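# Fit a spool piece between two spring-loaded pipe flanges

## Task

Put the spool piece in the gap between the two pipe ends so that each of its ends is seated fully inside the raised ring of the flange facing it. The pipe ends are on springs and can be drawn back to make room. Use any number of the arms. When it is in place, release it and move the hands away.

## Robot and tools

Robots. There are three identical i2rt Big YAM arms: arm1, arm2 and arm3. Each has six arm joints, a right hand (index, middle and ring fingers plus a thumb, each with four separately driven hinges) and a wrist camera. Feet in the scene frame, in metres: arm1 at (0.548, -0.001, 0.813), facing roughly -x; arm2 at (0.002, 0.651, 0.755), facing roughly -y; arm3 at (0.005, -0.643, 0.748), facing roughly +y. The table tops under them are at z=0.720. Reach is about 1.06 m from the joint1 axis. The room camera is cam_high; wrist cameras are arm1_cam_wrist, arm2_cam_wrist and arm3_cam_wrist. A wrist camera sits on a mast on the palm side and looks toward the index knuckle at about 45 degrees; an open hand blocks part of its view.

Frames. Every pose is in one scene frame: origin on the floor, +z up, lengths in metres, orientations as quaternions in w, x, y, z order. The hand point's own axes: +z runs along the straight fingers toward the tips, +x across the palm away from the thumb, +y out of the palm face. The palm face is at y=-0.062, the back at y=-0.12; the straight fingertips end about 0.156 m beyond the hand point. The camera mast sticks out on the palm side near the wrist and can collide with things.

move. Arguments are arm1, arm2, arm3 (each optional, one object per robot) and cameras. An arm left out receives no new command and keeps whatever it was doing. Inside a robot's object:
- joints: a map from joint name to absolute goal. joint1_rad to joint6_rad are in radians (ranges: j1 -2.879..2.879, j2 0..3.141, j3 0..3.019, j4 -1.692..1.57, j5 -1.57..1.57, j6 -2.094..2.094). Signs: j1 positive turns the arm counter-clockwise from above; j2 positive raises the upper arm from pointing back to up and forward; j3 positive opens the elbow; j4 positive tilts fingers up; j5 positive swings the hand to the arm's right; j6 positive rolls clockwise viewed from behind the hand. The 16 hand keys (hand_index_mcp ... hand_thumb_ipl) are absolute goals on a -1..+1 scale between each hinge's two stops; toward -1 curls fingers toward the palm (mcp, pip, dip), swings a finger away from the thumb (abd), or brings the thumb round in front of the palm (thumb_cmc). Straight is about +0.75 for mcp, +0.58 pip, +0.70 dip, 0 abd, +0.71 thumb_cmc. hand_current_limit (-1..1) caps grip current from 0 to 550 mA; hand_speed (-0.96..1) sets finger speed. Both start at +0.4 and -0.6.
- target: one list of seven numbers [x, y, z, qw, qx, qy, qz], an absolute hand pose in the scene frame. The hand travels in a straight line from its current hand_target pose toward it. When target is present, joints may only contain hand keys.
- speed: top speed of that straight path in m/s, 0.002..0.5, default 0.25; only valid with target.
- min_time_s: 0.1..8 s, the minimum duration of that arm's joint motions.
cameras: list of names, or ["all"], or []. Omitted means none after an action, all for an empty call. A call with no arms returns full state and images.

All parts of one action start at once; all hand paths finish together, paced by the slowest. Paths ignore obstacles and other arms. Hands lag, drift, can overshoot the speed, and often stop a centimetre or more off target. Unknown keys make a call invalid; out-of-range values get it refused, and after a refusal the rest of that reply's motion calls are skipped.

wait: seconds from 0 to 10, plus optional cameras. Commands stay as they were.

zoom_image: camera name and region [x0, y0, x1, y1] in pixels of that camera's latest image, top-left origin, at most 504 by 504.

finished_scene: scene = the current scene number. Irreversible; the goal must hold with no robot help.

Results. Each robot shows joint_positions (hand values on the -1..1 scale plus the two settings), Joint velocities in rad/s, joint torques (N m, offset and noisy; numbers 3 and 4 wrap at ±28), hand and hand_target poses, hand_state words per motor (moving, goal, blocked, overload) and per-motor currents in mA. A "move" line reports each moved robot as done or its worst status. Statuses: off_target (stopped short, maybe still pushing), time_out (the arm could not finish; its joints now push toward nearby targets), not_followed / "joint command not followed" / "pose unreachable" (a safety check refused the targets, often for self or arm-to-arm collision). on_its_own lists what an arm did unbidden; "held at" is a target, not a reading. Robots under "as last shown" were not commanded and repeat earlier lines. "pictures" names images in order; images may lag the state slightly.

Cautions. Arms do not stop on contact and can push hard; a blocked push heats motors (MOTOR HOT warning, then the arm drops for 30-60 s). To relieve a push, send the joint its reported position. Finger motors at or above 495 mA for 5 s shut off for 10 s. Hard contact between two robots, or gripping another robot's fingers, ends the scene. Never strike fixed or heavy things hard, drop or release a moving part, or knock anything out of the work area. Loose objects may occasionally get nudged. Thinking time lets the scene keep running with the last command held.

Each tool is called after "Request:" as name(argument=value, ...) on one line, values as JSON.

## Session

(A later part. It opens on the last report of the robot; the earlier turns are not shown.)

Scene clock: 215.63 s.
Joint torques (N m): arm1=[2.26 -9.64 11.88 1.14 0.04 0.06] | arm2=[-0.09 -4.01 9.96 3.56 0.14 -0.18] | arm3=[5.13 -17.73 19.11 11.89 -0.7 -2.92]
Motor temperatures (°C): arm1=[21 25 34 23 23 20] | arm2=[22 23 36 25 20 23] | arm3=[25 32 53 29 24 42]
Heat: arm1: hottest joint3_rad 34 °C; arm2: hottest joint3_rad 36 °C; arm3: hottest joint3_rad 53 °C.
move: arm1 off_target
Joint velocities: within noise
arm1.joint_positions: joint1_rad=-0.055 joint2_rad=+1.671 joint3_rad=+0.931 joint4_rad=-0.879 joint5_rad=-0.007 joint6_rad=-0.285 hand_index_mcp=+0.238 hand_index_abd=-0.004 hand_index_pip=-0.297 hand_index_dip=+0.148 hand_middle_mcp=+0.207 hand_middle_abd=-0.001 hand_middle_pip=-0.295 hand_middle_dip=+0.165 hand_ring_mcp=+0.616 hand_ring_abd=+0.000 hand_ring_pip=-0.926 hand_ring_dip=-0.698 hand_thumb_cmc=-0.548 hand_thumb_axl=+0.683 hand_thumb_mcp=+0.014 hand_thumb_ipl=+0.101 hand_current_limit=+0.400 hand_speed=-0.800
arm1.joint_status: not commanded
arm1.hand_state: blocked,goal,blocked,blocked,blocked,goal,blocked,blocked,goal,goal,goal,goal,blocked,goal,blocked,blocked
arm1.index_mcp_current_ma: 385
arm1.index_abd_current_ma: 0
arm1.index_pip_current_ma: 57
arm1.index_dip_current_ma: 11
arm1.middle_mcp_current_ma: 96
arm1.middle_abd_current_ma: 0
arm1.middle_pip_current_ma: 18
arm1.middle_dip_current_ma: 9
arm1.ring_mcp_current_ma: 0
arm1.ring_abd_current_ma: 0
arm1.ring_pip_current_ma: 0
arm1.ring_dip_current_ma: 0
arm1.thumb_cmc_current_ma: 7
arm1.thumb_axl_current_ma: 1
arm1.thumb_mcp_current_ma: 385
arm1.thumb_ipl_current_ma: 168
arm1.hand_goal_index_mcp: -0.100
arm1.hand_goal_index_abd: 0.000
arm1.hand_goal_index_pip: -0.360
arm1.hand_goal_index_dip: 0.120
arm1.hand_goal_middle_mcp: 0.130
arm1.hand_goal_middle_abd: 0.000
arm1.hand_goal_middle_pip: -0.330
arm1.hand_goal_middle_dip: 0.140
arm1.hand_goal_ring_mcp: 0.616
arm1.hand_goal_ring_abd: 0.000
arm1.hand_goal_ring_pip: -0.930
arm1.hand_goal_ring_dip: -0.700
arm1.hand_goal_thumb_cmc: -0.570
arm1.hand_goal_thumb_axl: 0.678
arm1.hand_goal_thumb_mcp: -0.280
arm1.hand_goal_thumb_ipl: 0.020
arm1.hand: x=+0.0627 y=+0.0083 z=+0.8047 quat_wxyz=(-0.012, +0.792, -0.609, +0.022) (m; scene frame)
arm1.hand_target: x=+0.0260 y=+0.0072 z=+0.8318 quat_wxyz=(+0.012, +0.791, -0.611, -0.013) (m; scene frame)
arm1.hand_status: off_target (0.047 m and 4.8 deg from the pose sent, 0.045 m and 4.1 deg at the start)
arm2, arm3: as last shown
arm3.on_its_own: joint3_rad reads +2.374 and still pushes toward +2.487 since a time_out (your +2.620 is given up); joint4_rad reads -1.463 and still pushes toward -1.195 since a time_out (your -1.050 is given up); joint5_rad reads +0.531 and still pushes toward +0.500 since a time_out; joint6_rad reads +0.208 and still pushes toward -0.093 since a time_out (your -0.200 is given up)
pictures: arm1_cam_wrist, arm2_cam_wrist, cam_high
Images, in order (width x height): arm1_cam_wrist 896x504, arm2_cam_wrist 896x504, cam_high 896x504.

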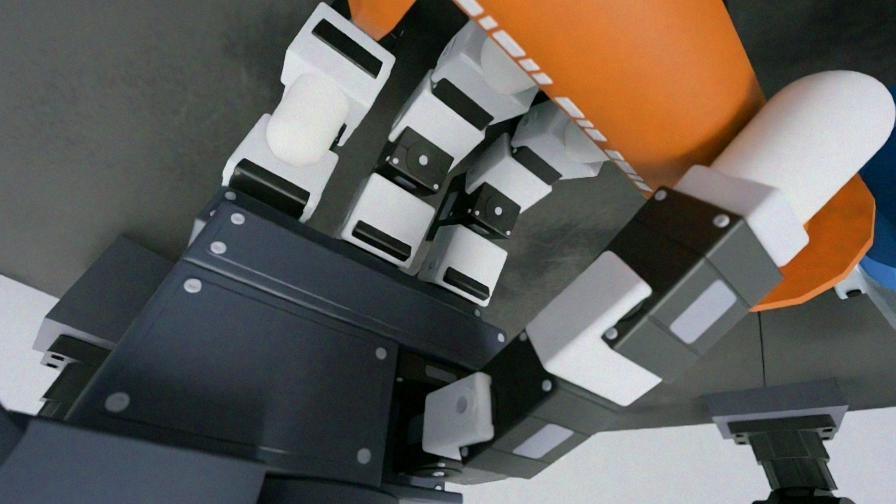

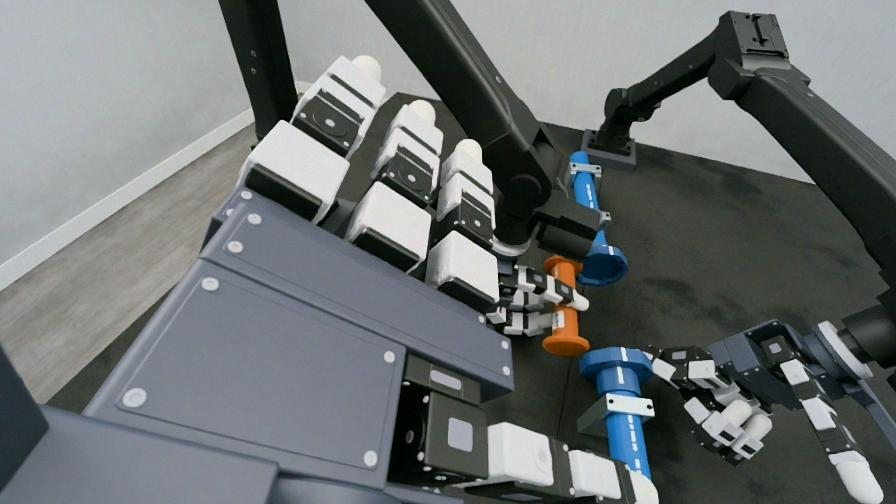

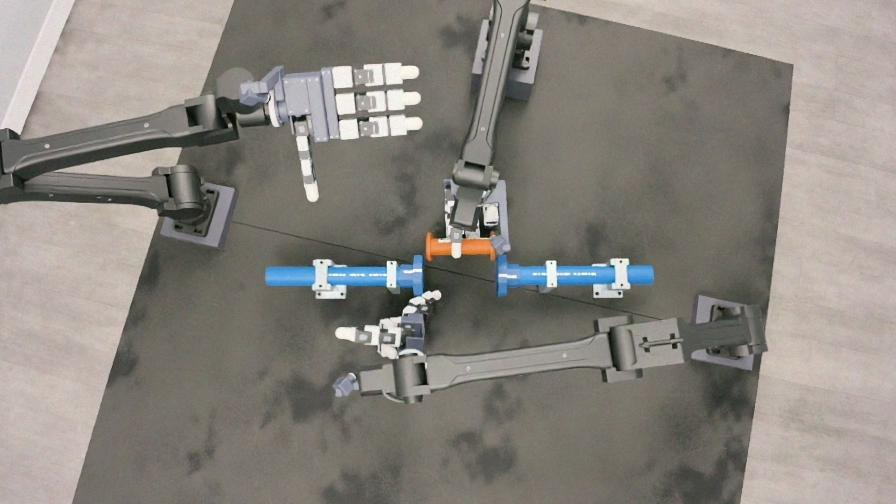

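Request:
move(arm1={"target": [-0.010, 0.0005, 0.829, 0.012, 0.791, -0.611, -0.013], "speed": 0.1}, cameras=["arm2_cam_wrist", "cam_high", "arm1_cam_wrist", "arm3_cam_wrist"])

Request:
zoom_image(camera="cam_high", region=[400, 200, 520, 320])

Request:
zoom_image(camera="arm2_cam_wrist", region=[520, 220, 670, 400])

Request:
zoom_image(camera="arm1_cam_wrist", region=[590, 80, 896, 350])

Request:
zoom_image(camera="arm3_cam_wrist", region=[420, 130, 680, 390])

Scene clock: 218.43 s.
Joint torques (N m): arm1=[2.37 -10.81 12.07 0.16 0.04 0.05] | arm2=[-0.09 -3.84 9.96 3.62 0.13 -0.18] | arm3=[5.07 -17.73 18.99 11.86 -0.73 -2.92]
Motor temperatures (°C): arm1=[21 25 35 23 23 20] | arm2=[22 23 36 25 20 23] | arm3=[25 32 53 29 24 43]
Heat: arm1: hottest joint3_rad 35 °C; arm2: hottest joint3_rad 36 °C; arm3: hottest joint3_rad 53 °C.
move: arm1 off_target
Joint velocities: within noise
arm1.joint_positions: joint1_rad=-0.039 joint2_rad=+1.748 joint3_rad=+1.033 joint4_rad=-0.879 joint5_rad=-0.006 joint6_rad=-0.269 hand_index_mcp=+0.238 hand_index_abd=-0.004 hand_index_pip=-0.297 hand_index_dip=+0.148 hand_middle_mcp=+0.207 hand_middle_abd=-0.001 hand_middle_pip=-0.295 hand_middle_dip=+0.165 hand_ring_mcp=+0.616 hand_ring_abd=+0.000 hand_ring_pip=-0.926 hand_ring_dip=-0.698 hand_thumb_cmc=-0.548 hand_thumb_axl=+0.683 hand_thumb_mcp=+0.014 hand_thumb_ipl=+0.101 hand_current_limit=+0.400 hand_speed=-0.800
arm1.joint_status: not commanded
arm1.hand_state: blocked,goal,blocked,blocked,blocked,goal,blocked,blocked,goal,goal,goal,goal,blocked,goal,blocked,blocked
arm1.index_mcp_current_ma: 385
arm1.index_abd_current_ma: 0
arm1.index_pip_current_ma: 57
arm1.index_dip_current_ma: 11
arm1.middle_mcp_current_ma: 96
arm1.middle_abd_current_ma: 0
arm1.middle_pip_current_ma: 18
arm1.middle_dip_current_ma: 9
arm1.ring_mcp_current_ma: 0
arm1.ring_abd_current_ma: 0
arm1.ring_pip_current_ma: 0
arm1.ring_dip_current_ma: 0
arm1.thumb_cmc_current_ma: 7
arm1.thumb_axl_current_ma: 1
arm1.thumb_mcp_current_ma: 385
arm1.thumb_ipl_current_ma: 168
arm1.hand_goal_index_mcp: -0.100
arm1.hand_goal_index_abd: 0.000
arm1.hand_goal_index_pip: -0.360
arm1.hand_goal_index_dip: 0.120
arm1.hand_goal_middle_mcp: 0.130
arm1.hand_goal_middle_abd: 0.000
arm1.hand_goal_middle_pip: -0.330
arm1.hand_goal_middle_dip: 0.140
arm1.hand_goal_ring_mcp: 0.616
arm1.hand_goal_ring_abd: 0.000
arm1.hand_goal_ring_pip: -0.930
arm1.hand_goal_ring_dip: -0.700
arm1.hand_goal_thumb_cmc: -0.570
arm1.hand_goal_thumb_axl: 0.678
arm1.hand_goal_thumb_mcp: -0.280
arm1.hand_goal_thumb_ipl: 0.020
arm1.hand: x=+0.0218 y=+0.0026 z=+0.8047 quat_wxyz=(-0.005, +0.792, -0.610, +0.011) (m; scene frame)
arm1.hand_target: x=-0.0082 y=+0.0004 z=+0.8301 quat_wxyz=(+0.013, +0.791, -0.611, -0.013) (m; scene frame)
arm1.hand_status: off_target (0.040 m and 3.4 deg from the pose sent, 0.077 m and 4.8 deg at the start)
arm2, arm3: as last shown
arm3.on_its_own: joint3_rad reads +2.374 and still pushes toward +2.487 since a time_out (your +2.620 is given up); joint4_rad reads -1.463 and still pushes toward -1.195 since a time_out (your -1.050 is given up); joint5_rad reads +0.531 and still pushes toward +0.500 since a time_out; joint6_rad reads +0.208 and still pushes toward -0.093 since a time_out (your -0.200 is given up)
pictures: arm1_cam_wrist, arm2_cam_wrist, arm3_cam_wrist, cam_high
Images, in order (width x height): arm1_cam_wrist 896x504, arm2_cam_wrist 896x504, arm3_cam_wrist 896x504, cam_high 896x504.

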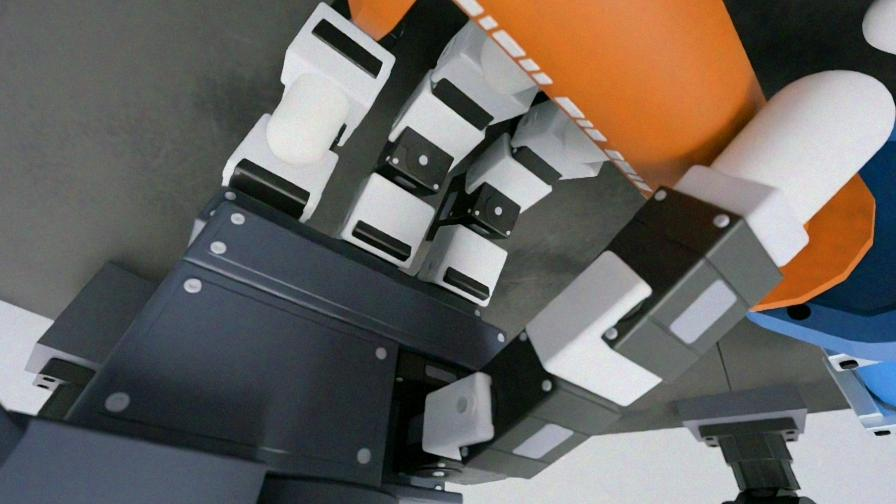

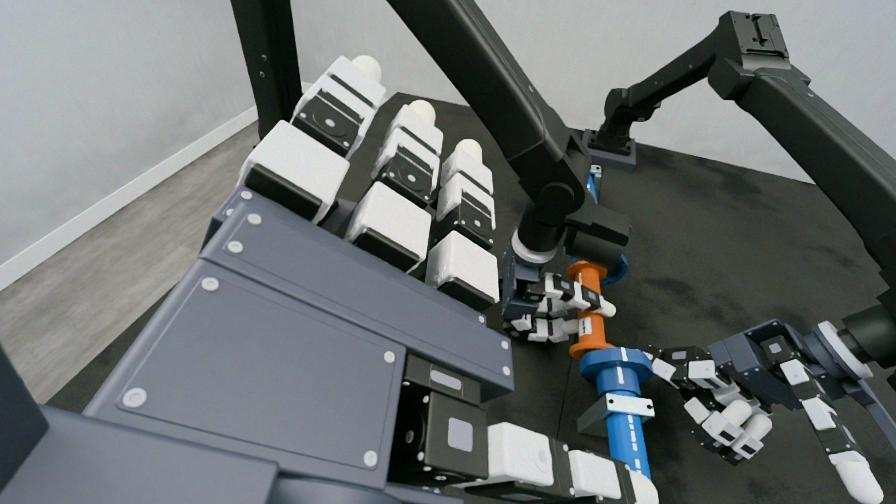

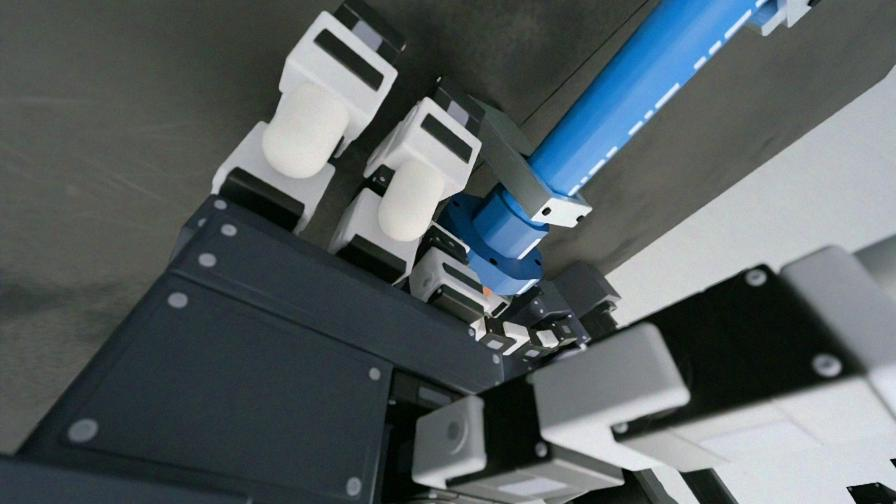

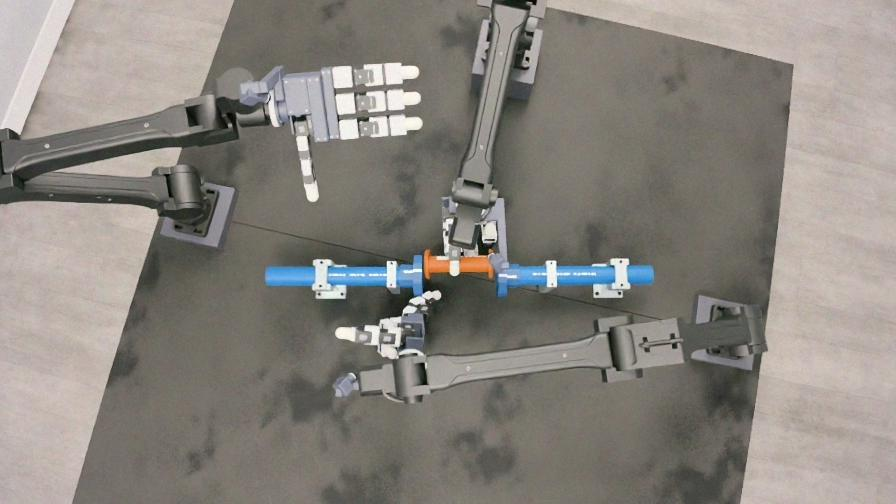

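Scaled by 4.200 from the camera's 896x504 image, which has a finer 1280x720 frame.

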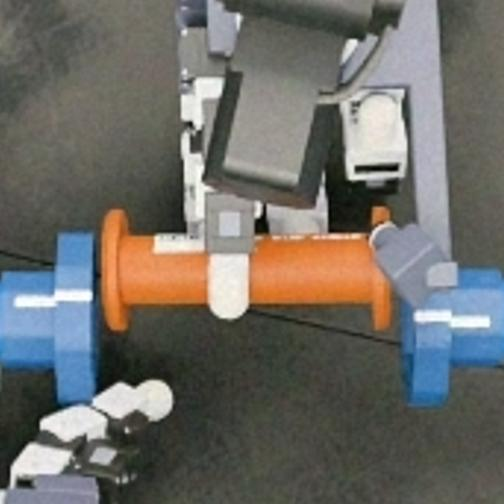

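Scaled by 2.800 from the camera's 896x504 image, which has a finer 1280x720 frame.

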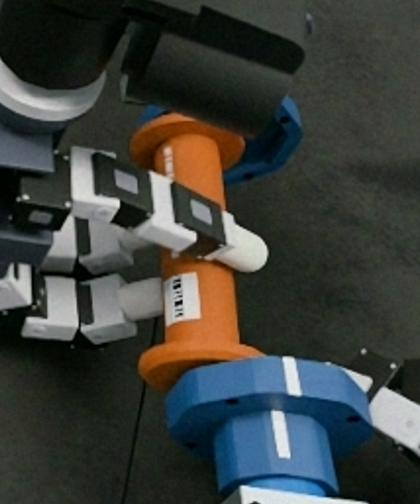

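Scaled by 1.647 from the camera's 896x504 image, which has a finer 1280x720 frame.

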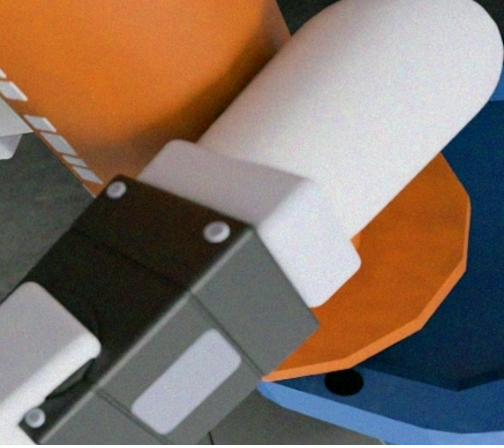

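Scaled by 1.938 from the camera's 896x504 image, which has a finer 1280x720 frame.

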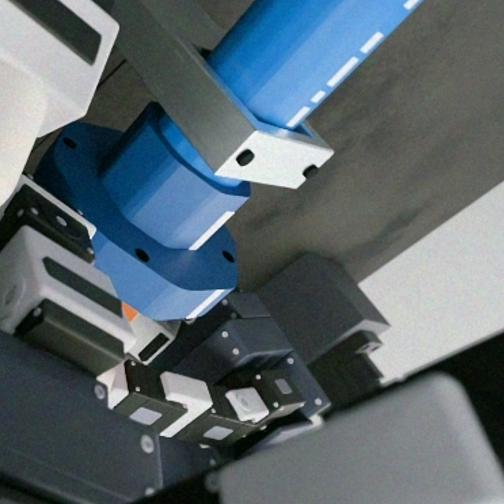

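Request:
move(arm1={"target": [-0.0345, -0.008, 0.831, 0.012, 0.791, -0.611, -0.013], "speed": 0.08}, cameras=["arm2_cam_wrist", "cam_high", "arm1_cam_wrist", "arm3_cam_wrist"])

Request:
zoom_image(camera="cam_high", region=[400, 200, 520, 320])

Request:
zoom_image(camera="arm2_cam_wrist", region=[550, 240, 670, 380])

Request:
zoom_image(camera="arm1_cam_wrist", region=[590, 80, 896, 350])

Scene clock: 221.80 s.
Joint torques (N m): arm1=[2.43 -11.63 12.3 0.18 0.05 0.06] | arm2=[-0.15 -3.96 9.98 3.58 0.14 -0.17] | arm3=[5.07 -17.73 19.07 11.84 -0.7 -2.92]
Motor temperatures (°C): arm1=[21 25 36 23 23 20] | arm2=[22 23 36 25 20 23] | arm3=[25 32 53 29 24 43]
Heat: arm1: hottest joint3_rad 36 °C; arm2: hottest joint3_rad 36 °C; arm3: hottest joint3_rad 53 °C.
move: arm1 off_target
Joint velocities: within noise
arm1.joint_positions: joint1_rad=-0.021 joint2_rad=+1.798 joint3_rad=+1.111 joint4_rad=-0.909 joint5_rad=-0.006 joint6_rad=-0.251 hand_index_mcp=+0.238 hand_index_abd=-0.004 hand_index_pip=-0.297 hand_index_dip=+0.148 hand_middle_mcp=+0.207 hand_middle_abd=-0.001 hand_middle_pip=-0.295 hand_middle_dip=+0.165 hand_ring_mcp=+0.616 hand_ring_abd=+0.000 hand_ring_pip=-0.926 hand_ring_dip=-0.698 hand_thumb_cmc=-0.548 hand_thumb_axl=+0.683 hand_thumb_mcp=+0.014 hand_thumb_ipl=+0.101 hand_current_limit=+0.400 hand_speed=-0.800
arm1.joint_status: not commanded
arm1.hand_state: blocked,goal,blocked,blocked,blocked,goal,blocked,blocked,goal,goal,goal,goal,blocked,goal,blocked,blocked
arm1.index_mcp_current_ma: 385
arm1.index_abd_current_ma: 0
arm1.index_pip_current_ma: 57
arm1.index_dip_current_ma: 11
arm1.middle_mcp_current_ma: 96
arm1.middle_abd_current_ma: 0
arm1.middle_pip_current_ma: 18
arm1.middle_dip_current_ma: 9
arm1.ring_mcp_current_ma: 0
arm1.ring_abd_current_ma: 0
arm1.ring_pip_current_ma: 0
arm1.ring_dip_current_ma: 0
arm1.thumb_cmc_current_ma: 7
arm1.thumb_axl_current_ma: 1
arm1.thumb_mcp_current_ma: 385
arm1.thumb_ipl_current_ma: 168
arm1.hand_goal_index_mcp: -0.100
arm1.hand_goal_index_abd: 0.000
arm1.hand_goal_index_pip: -0.360
arm1.hand_goal_index_dip: 0.120
arm1.hand_goal_middle_mcp: 0.130
arm1.hand_goal_middle_abd: 0.000
arm1.hand_goal_middle_pip: -0.330
arm1.hand_goal_middle_dip: 0.140
arm1.hand_goal_ring_mcp: 0.616
arm1.hand_goal_ring_abd: 0.000
arm1.hand_goal_ring_pip: -0.930
arm1.hand_goal_ring_dip: -0.700
arm1.hand_goal_thumb_cmc: -0.570
arm1.hand_goal_thumb_axl: 0.678
arm1.hand_goal_thumb_mcp: -0.280
arm1.hand_goal_thumb_ipl: 0.020
arm1.hand: x=-0.0024 y=-0.0055 z=+0.8055 quat_wxyz=(-0.006, +0.793, -0.610, +0.012) (m; scene frame)
arm1.hand_target: x=-0.0325 y=-0.0082 z=+0.8321 quat_wxyz=(+0.013, +0.791, -0.611, -0.013) (m; scene frame)
arm1.hand_status: off_target (0.041 m and 3.5 deg from the pose sent, 0.063 m and 3.4 deg at the start)
arm2, arm3: as last shown
arm3.on_its_own: joint3_rad reads +2.374 and still pushes toward +2.487 since a time_out (your +2.620 is given up); joint4_rad reads -1.463 and still pushes toward -1.195 since a time_out (your -1.050 is given up); joint5_rad reads +0.531 and still pushes toward +0.500 since a time_out; joint6_rad reads +0.208 and still pushes toward -0.093 since a time_out (your -0.200 is given up)
pictures: arm1_cam_wrist, arm2_cam_wrist, arm3_cam_wrist, cam_high
Images, in order (width x height): arm1_cam_wrist 896x504, arm2_cam_wrist 896x504, arm3_cam_wrist 896x504, cam_high 896x504.

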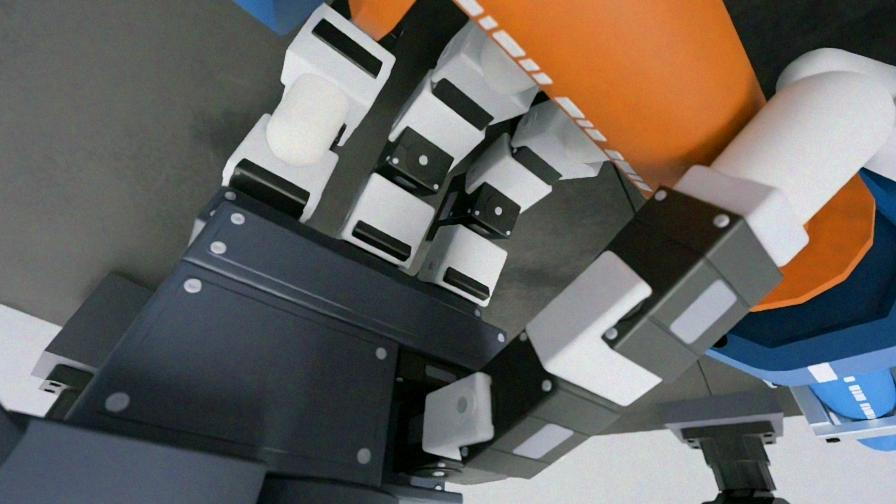

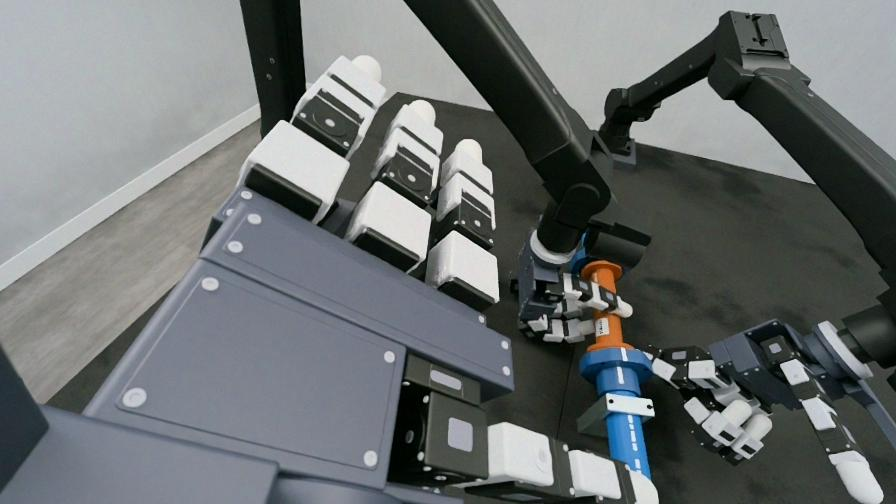

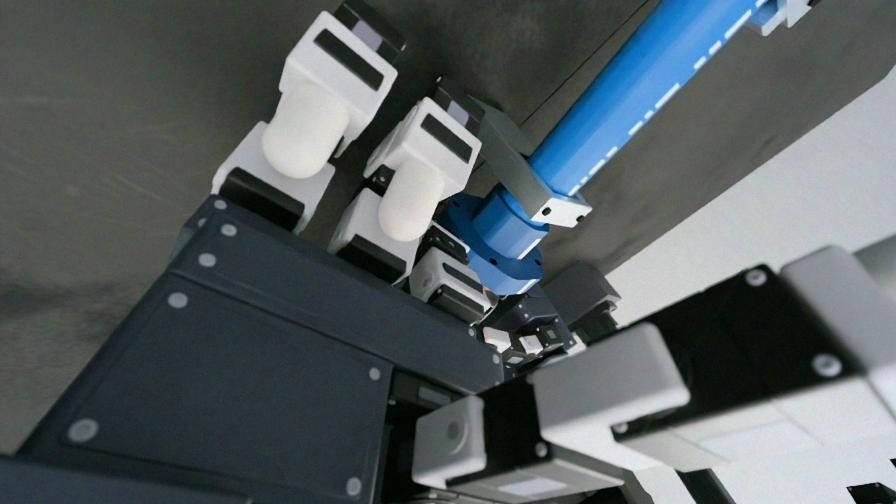

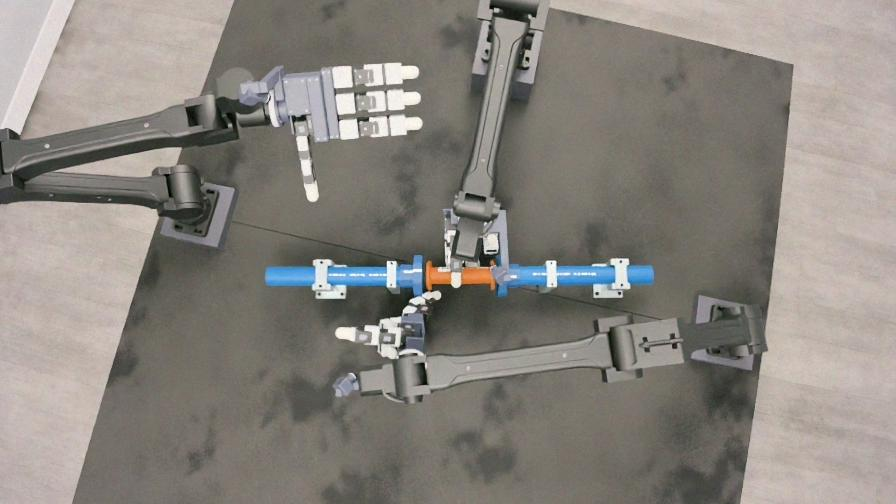

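Scaled by 4.200 from the camera's 896x504 image, which has a finer 1280x720 frame.

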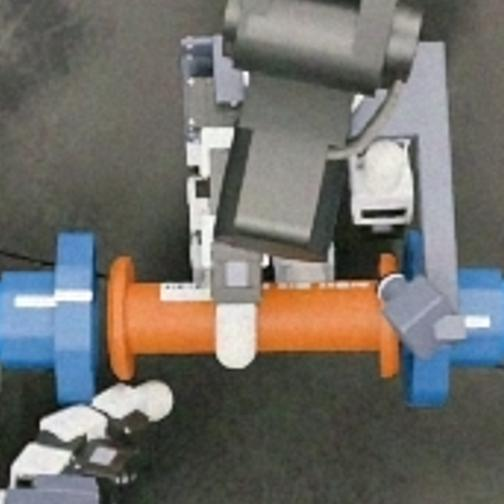

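Scaled by 3.600 from the camera's 896x504 image, which has a finer 1280x720 frame.

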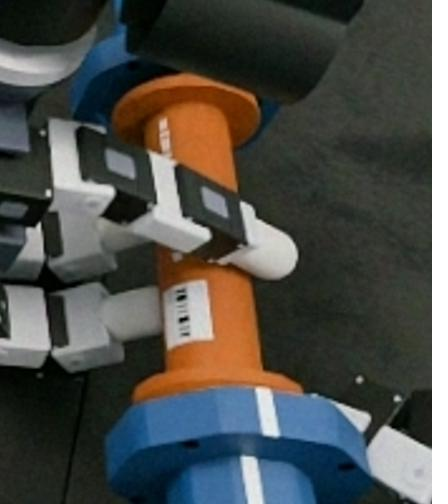

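Scaled by 1.647 from the camera's 896x504 image, which has a finer 1280x720 frame.

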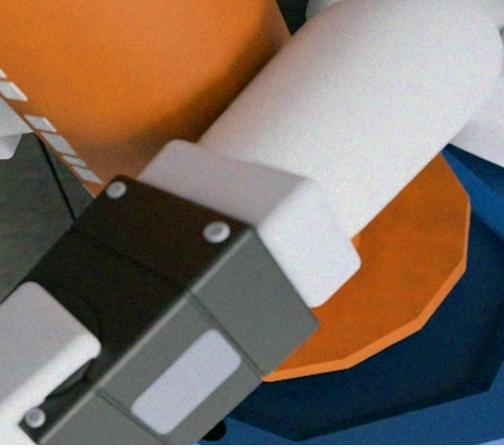

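Request:
zoom_image(camera="arm2_cam_wrist", region=[560, 230, 640, 290])

Request:
zoom_image(camera="arm2_cam_wrist", region=[570, 320, 670, 395])

Scaled by 6.300 from the camera's 896x504 image, which has a finer 1280x720 frame.

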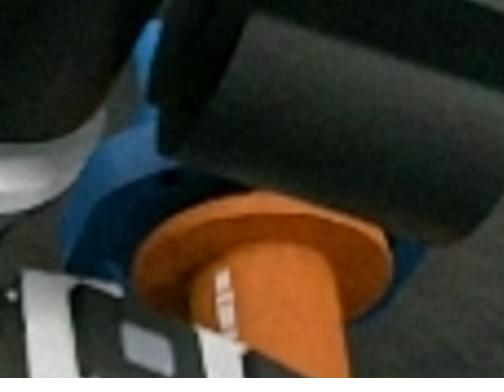

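Scaled by 5.040 from the camera's 896x504 image, which has a finer 1280x720 frame.

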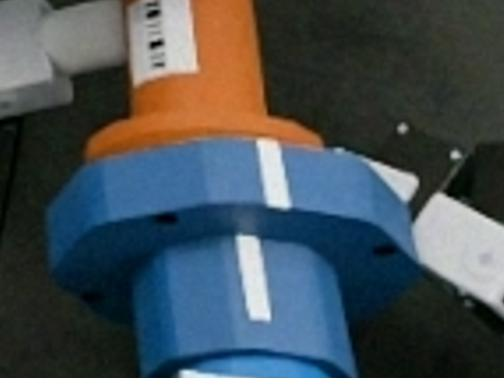

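Request:
move(arm1={"target": [-0.0305, -0.021, 0.832, -0.004, 0.7915, -0.6105, -0.032], "speed": 0.05}, cameras=["arm2_cam_wrist", "cam_high", "arm1_cam_wrist"])

Request:
zoom_image(camera="cam_high", region=[400, 200, 520, 320])

Request:
zoom_image(camera="arm2_cam_wrist", region=[560, 230, 640, 290])

Request:
zoom_image(camera="arm2_cam_wrist", region=[570, 320, 670, 395])

Scene clock: 226.33 s.
Joint torques (N m): arm1=[2.55 -12.45 10.97 0.81 0.1 0.07] | arm2=[-0.21 -4.01 9.98 3.6 0.13 -0.17] | arm3=[5.42 -17.73 19.07 11.86 -0.69 -2.9]
Motor temperatures (°C): arm1=[21 25 37 23 23 20] | arm2=[22 23 36 25 20 23] | arm3=[25 32 53 29 24 43]
Heat: arm1: hottest joint3_rad 37 °C; arm2: hottest joint3_rad 36 °C; arm3: hottest joint3_rad 53 °C.
move: arm1 off_target
Joint velocities: within noise
arm1.joint_positions: joint1_rad=+0.020 joint2_rad=+1.798 joint3_rad=+1.111 joint4_rad=-0.909 joint5_rad=+0.045 joint6_rad=-0.209 hand_index_mcp=+0.238 hand_index_abd=-0.004 hand_index_pip=-0.296 hand_index_dip=+0.148 hand_middle_mcp=+0.207 hand_middle_abd=-0.001 hand_middle_pip=-0.295 hand_middle_dip=+0.165 hand_ring_mcp=+0.616 hand_ring_abd=+0.000 hand_ring_pip=-0.925 hand_ring_dip=-0.698 hand_thumb_cmc=-0.548 hand_thumb_axl=+0.683 hand_thumb_mcp=+0.014 hand_thumb_ipl=+0.101 hand_current_limit=+0.400 hand_speed=-0.800
arm1.joint_status: not commanded
arm1.hand_state: blocked,goal,blocked,blocked,blocked,goal,blocked,blocked,goal,goal,goal,goal,blocked,goal,blocked,blocked
arm1.index_mcp_current_ma: 385
arm1.index_abd_current_ma: 0
arm1.index_pip_current_ma: 60
arm1.index_dip_current_ma: 11
arm1.middle_mcp_current_ma: 96
arm1.middle_abd_current_ma: 0
arm1.middle_pip_current_ma: 18
arm1.middle_dip_current_ma: 9
arm1.ring_mcp_current_ma: 0
arm1.ring_abd_current_ma: 0
arm1.ring_pip_current_ma: 0
arm1.ring_dip_current_ma: 0
arm1.thumb_cmc_current_ma: 8
arm1.thumb_axl_current_ma: 1
arm1.thumb_mcp_current_ma: 385
arm1.thumb_ipl_current_ma: 168
arm1.hand_goal_index_mcp: -0.100
arm1.hand_goal_index_abd: 0.000
arm1.hand_goal_index_pip: -0.360
arm1.hand_goal_index_dip: 0.120
arm1.hand_goal_middle_mcp: 0.130
arm1.hand_goal_middle_abd: 0.000
arm1.hand_goal_middle_pip: -0.330
arm1.hand_goal_middle_dip: 0.140
arm1.hand_goal_ring_mcp: 0.616
arm1.hand_goal_ring_abd: 0.000
arm1.hand_goal_ring_pip: -0.930
arm1.hand_goal_ring_dip: -0.700
arm1.hand_goal_thumb_cmc: -0.570
arm1.hand_goal_thumb_axl: 0.678
arm1.hand_goal_thumb_mcp: -0.280
arm1.hand_goal_thumb_ipl: 0.020
arm1.hand: x=-0.0022 y=-0.0156 z=+0.8058 quat_wxyz=(-0.026, +0.792, -0.610, -0.005) (m; scene frame)
arm1.hand_target: x=-0.0288 y=-0.0210 z=+0.8329 quat_wxyz=(-0.004, +0.791, -0.611, -0.032) (m; scene frame)
arm1.hand_status: off_target (0.039 m and 4.0 deg from the pose sent, 0.042 m and 5.0 deg at the start)
arm2, arm3: as last shown
arm3.on_its_own: joint3_rad reads +2.374 and still pushes toward +2.487 since a time_out (your +2.620 is given up); joint4_rad reads -1.463 and still pushes toward -1.195 since a time_out (your -1.050 is given up); joint5_rad reads +0.531 and still pushes toward +0.500 since a time_out; joint6_rad reads +0.208 and still pushes toward -0.093 since a time_out (your -0.200 is given up)
pictures: arm1_cam_wrist, arm2_cam_wrist, cam_high
Images, in order (width x height): arm1_cam_wrist 896x504, arm2_cam_wrist 896x504, cam_high 896x504.

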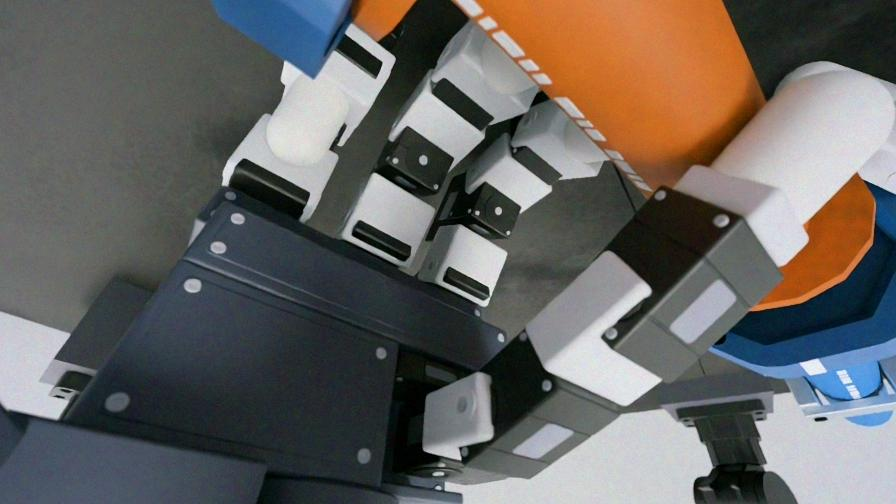

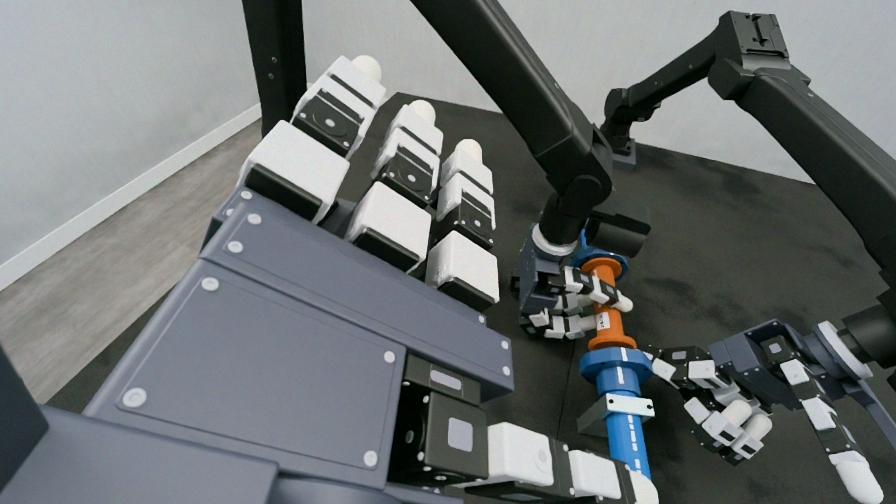

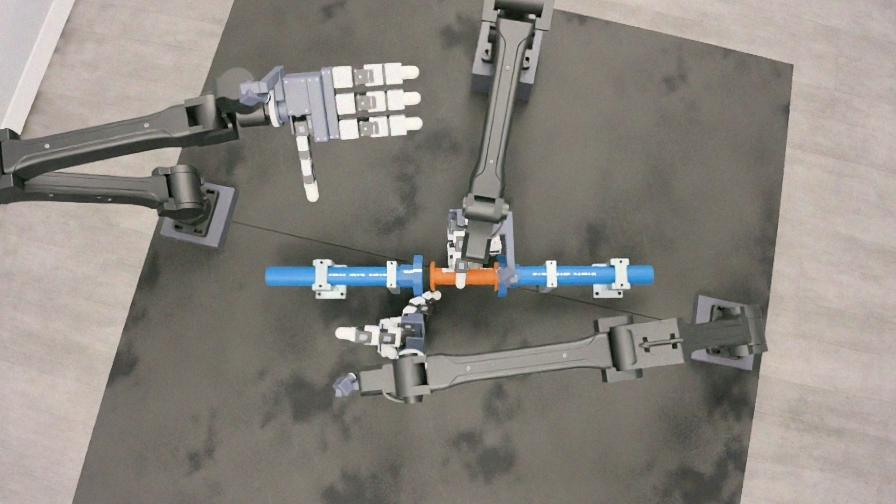

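Scaled by 4.200 from the camera's 896x504 image, which has a finer 1280x720 frame.

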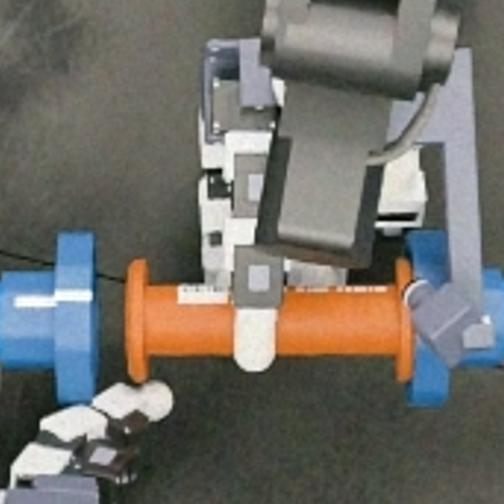

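Scaled by 6.300 from the camera's 896x504 image, which has a finer 1280x720 frame.

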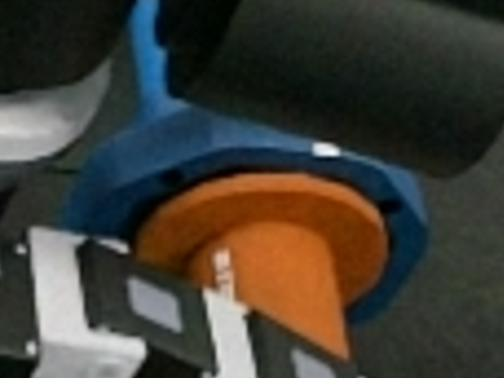

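Scaled by 5.040 from the camera's 896x504 image, which has a finer 1280x720 frame.

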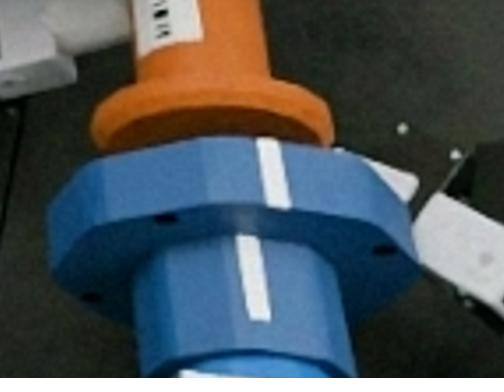

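Request:
move(arm1={"target": [-0.0310, -0.0130, 0.823, -0.0133, 0.7915, -0.610, -0.0437], "speed": 0.05}, cameras=["arm2_cam_wrist", "cam_high"])

Request:
zoom_image(camera="cam_high", region=[400, 200, 520, 320])

Request:
zoom_image(camera="arm2_cam_wrist", region=[560, 230, 640, 290])

Request:
zoom_image(camera="arm2_cam_wrist", region=[570, 320, 670, 395])

Scene clock: 231.03 s.
Joint torques (N m): arm1=[1.96 -11.63 10.02 1.52 0.18 -0.01] | arm2=[-0.09 -3.96 10 3.6 0.14 -0.18] | arm3=[4.54 -17.49 19.06 11.88 -0.68 -2.94]
Motor temperatures (°C): arm1=[21 25 37 23 23 20] | arm2=[22 23 36 25 20 23] | arm3=[25 32 52 29 24 44]
Heat: arm1: hottest joint3_rad 37 °C; arm2: hottest joint3_rad 36 °C; arm3: hottest joint3_rad 52 °C.
move: arm1 off_target
Joint velocities: within noise
arm1.joint_positions: joint1_rad=+0.021 joint2_rad=+1.802 joint3_rad=+1.111 joint4_rad=-0.892 joint5_rad=+0.073 joint6_rad=-0.209 hand_index_mcp=+0.238 hand_index_abd=-0.004 hand_index_pip=-0.296 hand_index_dip=+0.148 hand_middle_mcp=+0.207 hand_middle_abd=-0.001 hand_middle_pip=-0.295 hand_middle_dip=+0.165 hand_ring_mcp=+0.616 hand_ring_abd=+0.000 hand_ring_pip=-0.926 hand_ring_dip=-0.698 hand_thumb_cmc=-0.548 hand_thumb_axl=+0.683 hand_thumb_mcp=+0.014 hand_thumb_ipl=+0.101 hand_current_limit=+0.400 hand_speed=-0.800
arm1.joint_status: not commanded
arm1.hand_state: blocked,goal,blocked,blocked,blocked,goal,blocked,blocked,goal,goal,goal,goal,blocked,goal,blocked,blocked
arm1.index_mcp_current_ma: 385
arm1.index_abd_current_ma: 0
arm1.index_pip_current_ma: 60
arm1.index_dip_current_ma: 11
arm1.middle_mcp_current_ma: 96
arm1.middle_abd_current_ma: 0
arm1.middle_pip_current_ma: 18
arm1.middle_dip_current_ma: 9
arm1.ring_mcp_current_ma: 0
arm1.ring_abd_current_ma: 0
arm1.ring_pip_current_ma: 0
arm1.ring_dip_current_ma: 0
arm1.thumb_cmc_current_ma: 8
arm1.thumb_axl_current_ma: 1
arm1.thumb_mcp_current_ma: 385
arm1.thumb_ipl_current_ma: 168
arm1.hand_goal_index_mcp: -0.100
arm1.hand_goal_index_abd: 0.000
arm1.hand_goal_index_pip: -0.360
arm1.hand_goal_index_dip: 0.120
arm1.hand_goal_middle_mcp: 0.130
arm1.hand_goal_middle_abd: 0.000
arm1.hand_goal_middle_pip: -0.330
arm1.hand_goal_middle_dip: 0.140
arm1.hand_goal_ring_mcp: 0.616
arm1.hand_goal_ring_abd: 0.000
arm1.hand_goal_ring_pip: -0.930
arm1.hand_goal_ring_dip: -0.700
arm1.hand_goal_thumb_cmc: -0.570
arm1.hand_goal_thumb_axl: 0.678
arm1.hand_goal_thumb_mcp: -0.280
arm1.hand_goal_thumb_ipl: 0.020
arm1.hand: x=-0.0061 y=-0.0113 z=+0.8056 quat_wxyz=(-0.032, +0.792, -0.609, -0.019) (m; scene frame)
arm1.hand_target: x=-0.0299 y=-0.0131 z=+0.8239 quat_wxyz=(-0.013, +0.791, -0.610, -0.044) (m; scene frame)
arm1.hand_status: off_target (0.030 m and 3.6 deg from the pose sent, 0.034 m and 4.7 deg at the start)
arm2, arm3: as last shown
arm3.on_its_own: joint3_rad reads +2.374 and still pushes toward +2.487 since a time_out (your +2.620 is given up); joint4_rad reads -1.463 and still pushes toward -1.195 since a time_out (your -1.050 is given up); joint5_rad reads +0.531 and still pushes toward +0.500 since a time_out; joint6_rad reads +0.208 and still pushes toward -0.093 since a time_out (your -0.200 is given up)
pictures: arm2_cam_wrist, cam_high
Images, in order (width x height): arm2_cam_wrist 896x504, cam_high 896x504.

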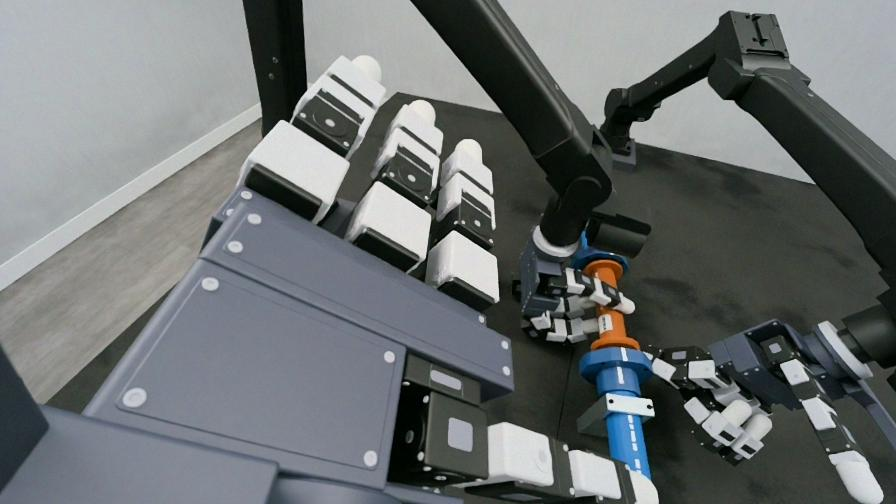

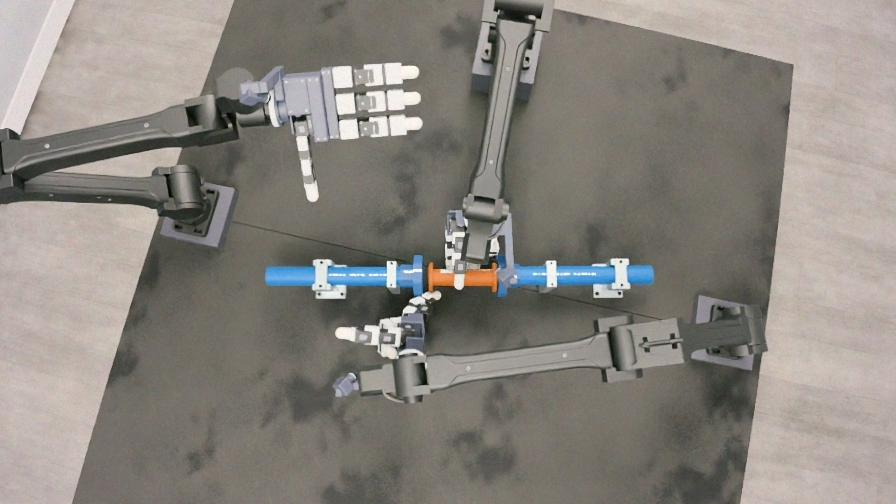

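Scaled by 4.200 from the camera's 896x504 image, which has a finer 1280x720 frame.

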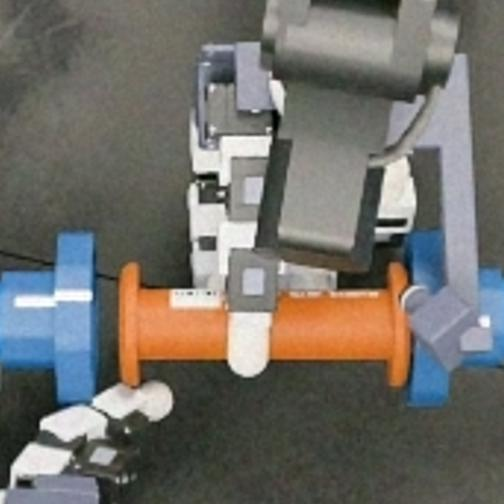

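Scaled by 6.300 from the camera's 896x504 image, which has a finer 1280x720 frame.

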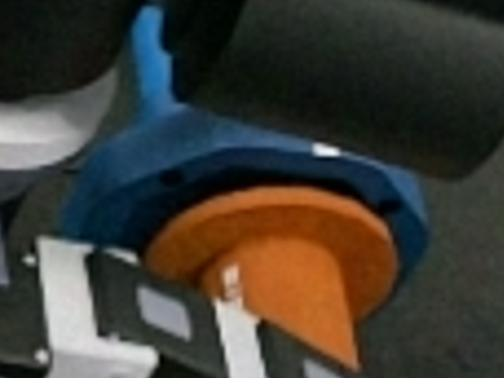

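Scaled by 5.040 from the camera's 896x504 image, which has a finer 1280x720 frame.

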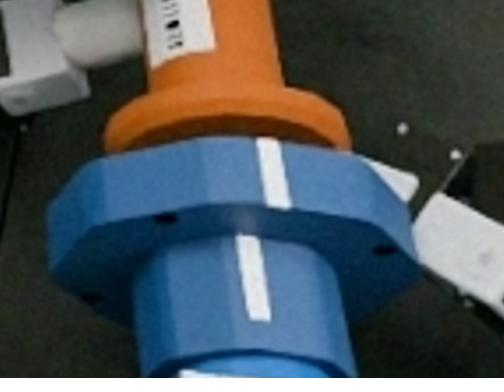

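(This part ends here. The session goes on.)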